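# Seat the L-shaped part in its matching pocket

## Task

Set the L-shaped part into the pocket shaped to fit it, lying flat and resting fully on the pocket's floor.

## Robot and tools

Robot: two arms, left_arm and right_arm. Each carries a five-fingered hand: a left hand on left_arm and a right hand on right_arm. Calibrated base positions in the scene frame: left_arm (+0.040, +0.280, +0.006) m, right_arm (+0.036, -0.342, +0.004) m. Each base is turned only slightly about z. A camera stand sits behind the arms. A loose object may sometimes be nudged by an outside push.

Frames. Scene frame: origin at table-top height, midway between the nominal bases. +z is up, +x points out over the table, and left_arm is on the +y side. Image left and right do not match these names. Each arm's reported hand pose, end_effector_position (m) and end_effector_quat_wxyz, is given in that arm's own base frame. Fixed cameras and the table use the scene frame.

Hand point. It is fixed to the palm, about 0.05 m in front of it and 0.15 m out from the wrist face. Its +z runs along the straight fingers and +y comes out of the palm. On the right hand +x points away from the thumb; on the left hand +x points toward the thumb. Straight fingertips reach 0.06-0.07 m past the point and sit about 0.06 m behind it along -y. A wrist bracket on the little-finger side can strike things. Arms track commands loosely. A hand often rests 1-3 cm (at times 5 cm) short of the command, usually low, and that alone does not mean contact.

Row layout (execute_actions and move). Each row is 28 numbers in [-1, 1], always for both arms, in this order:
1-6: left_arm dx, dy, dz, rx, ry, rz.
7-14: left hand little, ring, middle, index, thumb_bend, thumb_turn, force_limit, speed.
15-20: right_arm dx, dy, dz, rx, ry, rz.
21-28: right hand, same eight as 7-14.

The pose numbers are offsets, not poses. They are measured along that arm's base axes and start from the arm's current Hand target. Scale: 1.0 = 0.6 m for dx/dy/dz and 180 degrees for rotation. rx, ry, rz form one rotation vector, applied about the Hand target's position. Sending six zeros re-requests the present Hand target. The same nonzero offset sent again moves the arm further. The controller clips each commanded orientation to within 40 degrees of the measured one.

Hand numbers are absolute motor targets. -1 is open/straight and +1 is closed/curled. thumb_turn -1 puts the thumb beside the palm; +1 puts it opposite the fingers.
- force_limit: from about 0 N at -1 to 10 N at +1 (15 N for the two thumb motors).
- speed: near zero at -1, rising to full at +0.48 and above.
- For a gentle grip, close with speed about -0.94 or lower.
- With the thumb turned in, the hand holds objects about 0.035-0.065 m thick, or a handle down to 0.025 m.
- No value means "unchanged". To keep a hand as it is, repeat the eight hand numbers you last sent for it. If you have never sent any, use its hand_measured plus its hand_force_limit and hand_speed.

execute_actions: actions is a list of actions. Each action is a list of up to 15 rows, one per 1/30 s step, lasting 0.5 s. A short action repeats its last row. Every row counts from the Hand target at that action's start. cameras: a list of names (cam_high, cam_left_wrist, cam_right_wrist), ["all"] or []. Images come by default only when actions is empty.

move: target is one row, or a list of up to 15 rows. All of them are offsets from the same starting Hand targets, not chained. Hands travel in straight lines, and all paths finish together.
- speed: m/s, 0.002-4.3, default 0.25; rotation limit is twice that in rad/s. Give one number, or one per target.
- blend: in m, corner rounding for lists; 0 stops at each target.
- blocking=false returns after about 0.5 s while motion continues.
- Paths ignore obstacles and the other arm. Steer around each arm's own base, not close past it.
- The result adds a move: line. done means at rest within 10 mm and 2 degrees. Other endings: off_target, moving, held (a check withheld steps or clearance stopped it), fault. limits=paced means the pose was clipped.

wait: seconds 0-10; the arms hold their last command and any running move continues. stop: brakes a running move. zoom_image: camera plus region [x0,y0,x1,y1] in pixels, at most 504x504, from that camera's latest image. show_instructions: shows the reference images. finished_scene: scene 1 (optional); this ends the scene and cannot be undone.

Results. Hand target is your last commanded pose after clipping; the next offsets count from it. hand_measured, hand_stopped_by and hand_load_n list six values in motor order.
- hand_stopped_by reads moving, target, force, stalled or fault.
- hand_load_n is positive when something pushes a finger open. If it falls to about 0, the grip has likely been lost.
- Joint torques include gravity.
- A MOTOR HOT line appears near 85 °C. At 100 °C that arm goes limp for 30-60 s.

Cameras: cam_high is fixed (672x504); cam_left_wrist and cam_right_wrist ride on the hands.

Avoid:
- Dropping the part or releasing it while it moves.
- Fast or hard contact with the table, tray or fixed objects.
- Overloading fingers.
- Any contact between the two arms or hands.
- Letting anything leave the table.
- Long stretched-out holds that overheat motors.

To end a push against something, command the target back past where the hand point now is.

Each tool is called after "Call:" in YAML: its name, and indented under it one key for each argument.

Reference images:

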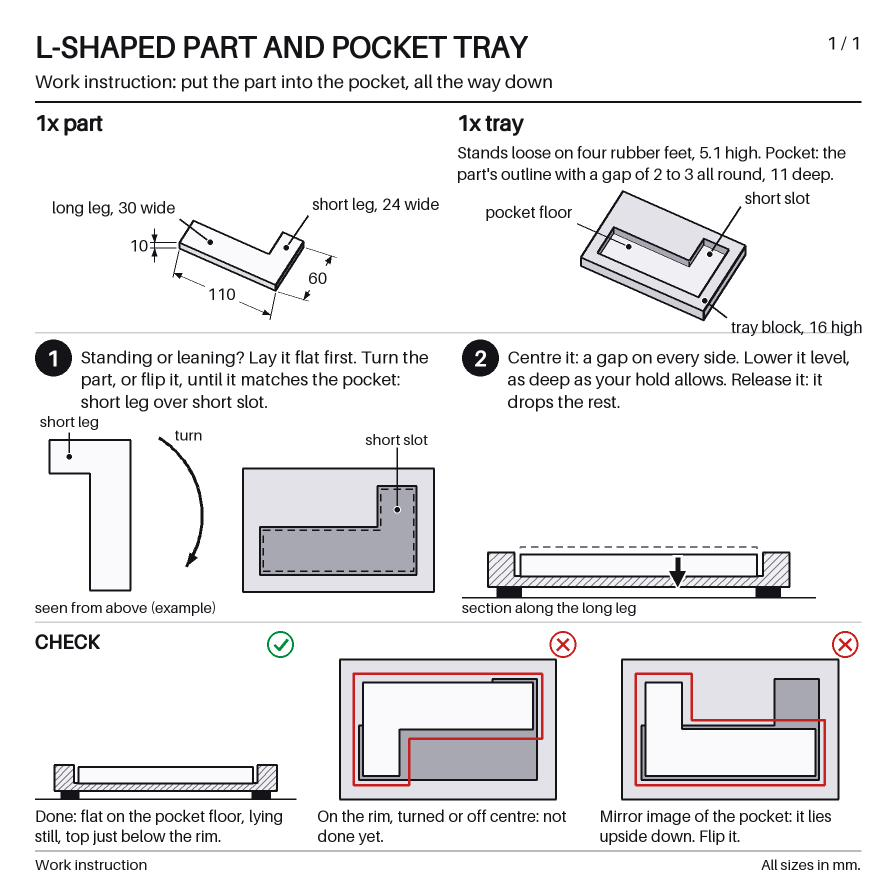

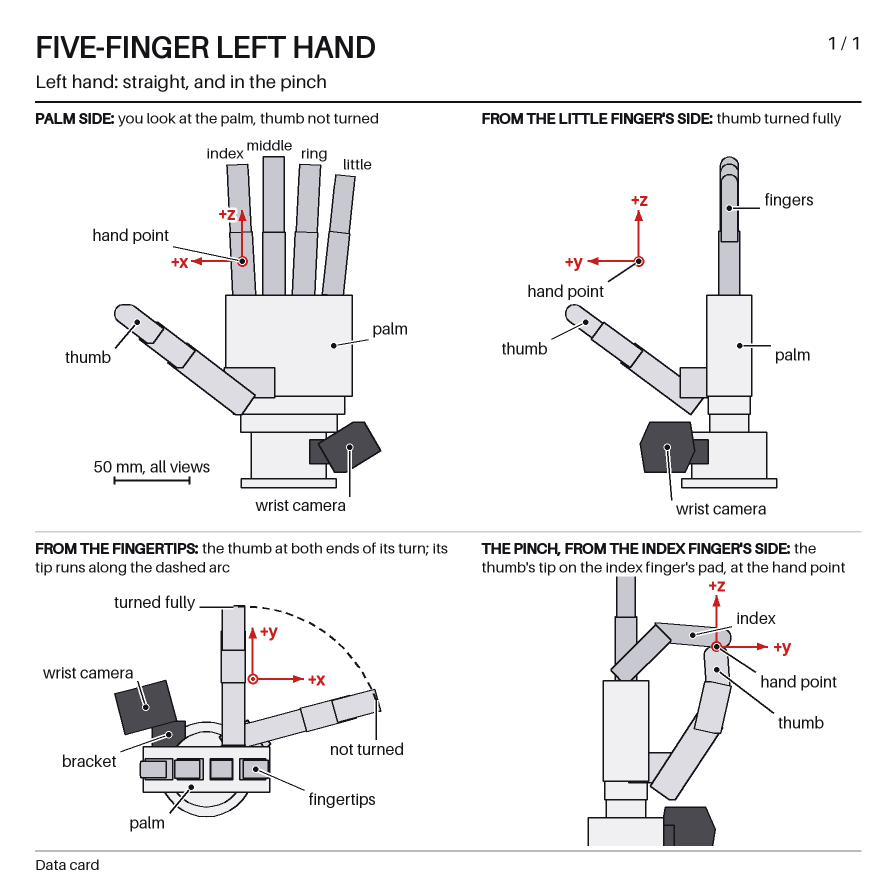

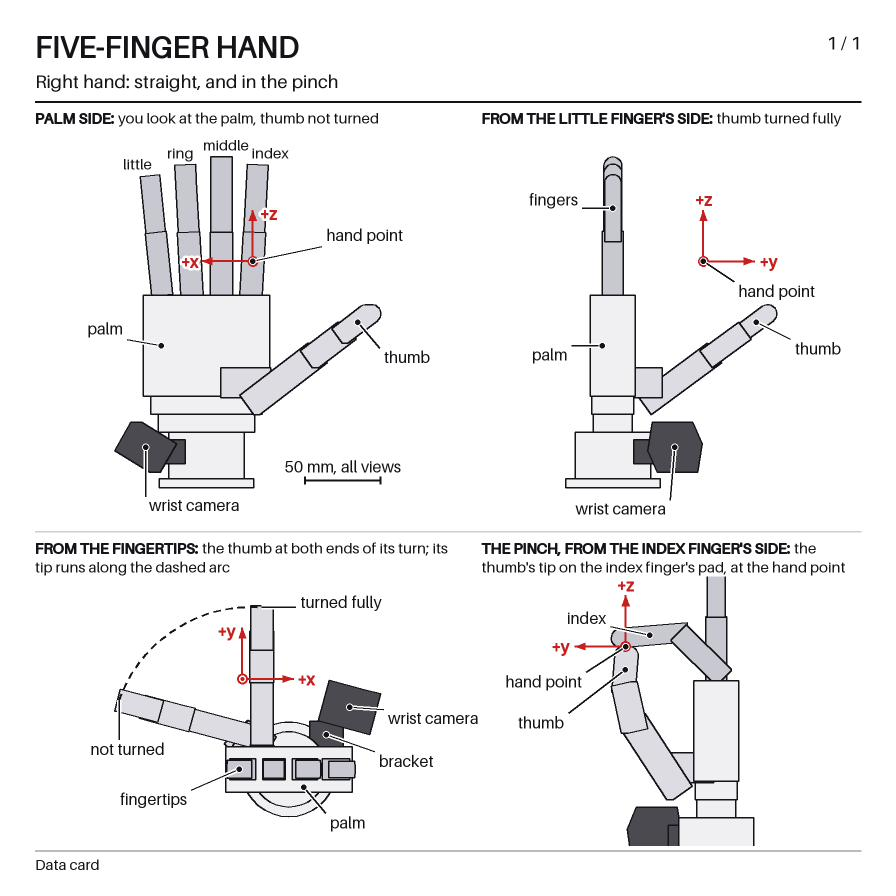

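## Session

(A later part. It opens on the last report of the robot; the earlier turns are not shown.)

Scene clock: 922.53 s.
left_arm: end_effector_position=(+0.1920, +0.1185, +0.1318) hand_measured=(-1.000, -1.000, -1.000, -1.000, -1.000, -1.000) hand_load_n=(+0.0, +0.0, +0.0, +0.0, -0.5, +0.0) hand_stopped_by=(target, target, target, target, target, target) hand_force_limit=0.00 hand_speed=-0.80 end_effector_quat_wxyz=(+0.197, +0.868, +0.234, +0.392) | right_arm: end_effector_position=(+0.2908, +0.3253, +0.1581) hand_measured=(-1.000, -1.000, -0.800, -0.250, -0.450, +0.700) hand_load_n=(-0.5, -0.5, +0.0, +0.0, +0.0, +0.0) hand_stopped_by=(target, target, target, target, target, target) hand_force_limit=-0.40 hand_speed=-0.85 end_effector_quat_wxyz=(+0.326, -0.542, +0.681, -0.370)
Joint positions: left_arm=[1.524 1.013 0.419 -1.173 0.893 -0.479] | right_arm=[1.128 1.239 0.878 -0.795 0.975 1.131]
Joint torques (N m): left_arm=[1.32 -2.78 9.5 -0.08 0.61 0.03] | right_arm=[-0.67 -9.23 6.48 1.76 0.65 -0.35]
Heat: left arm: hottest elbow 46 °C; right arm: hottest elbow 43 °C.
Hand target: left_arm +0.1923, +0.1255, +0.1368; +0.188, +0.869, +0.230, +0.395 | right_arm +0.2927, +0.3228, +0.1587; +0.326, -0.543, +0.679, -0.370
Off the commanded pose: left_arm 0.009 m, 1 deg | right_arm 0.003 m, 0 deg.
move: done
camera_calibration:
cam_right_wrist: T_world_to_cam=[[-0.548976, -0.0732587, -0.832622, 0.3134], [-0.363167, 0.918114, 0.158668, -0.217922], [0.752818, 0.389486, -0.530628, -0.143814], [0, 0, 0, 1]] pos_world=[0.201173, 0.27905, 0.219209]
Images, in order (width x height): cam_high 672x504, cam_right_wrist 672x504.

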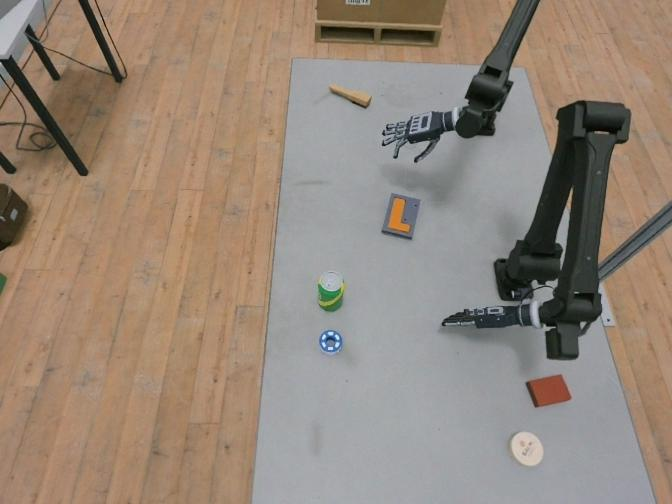

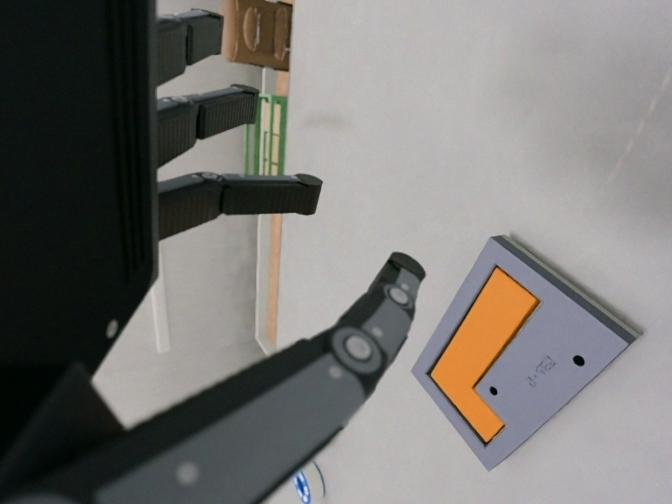

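Call:
zoom_image:
  camera: "cam_right_wrist"
  region: [400, 225, 650, 475]

Call:
zoom_image:
  camera: "cam_high"
  region: [370, 180, 430, 250]

Scaled by 2.016 from the camera's 672x504 image, which has a finer 960x720 frame.

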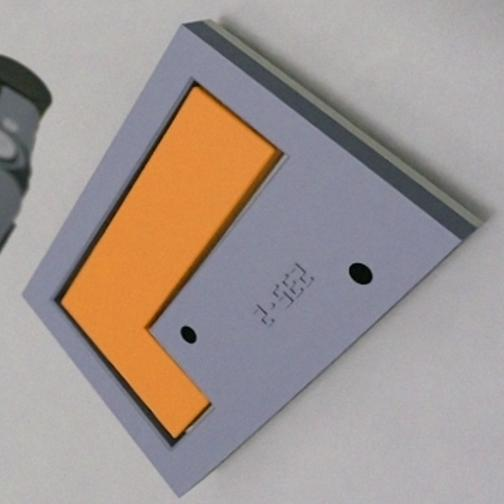

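Scaled by 7.200 from the camera's 672x504 image, which has a finer 960x720 frame.

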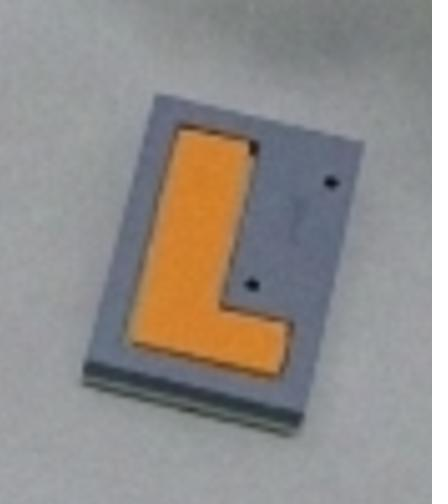

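Call:
finished_scene:
  scene: 1

The scene is finished: the task was done.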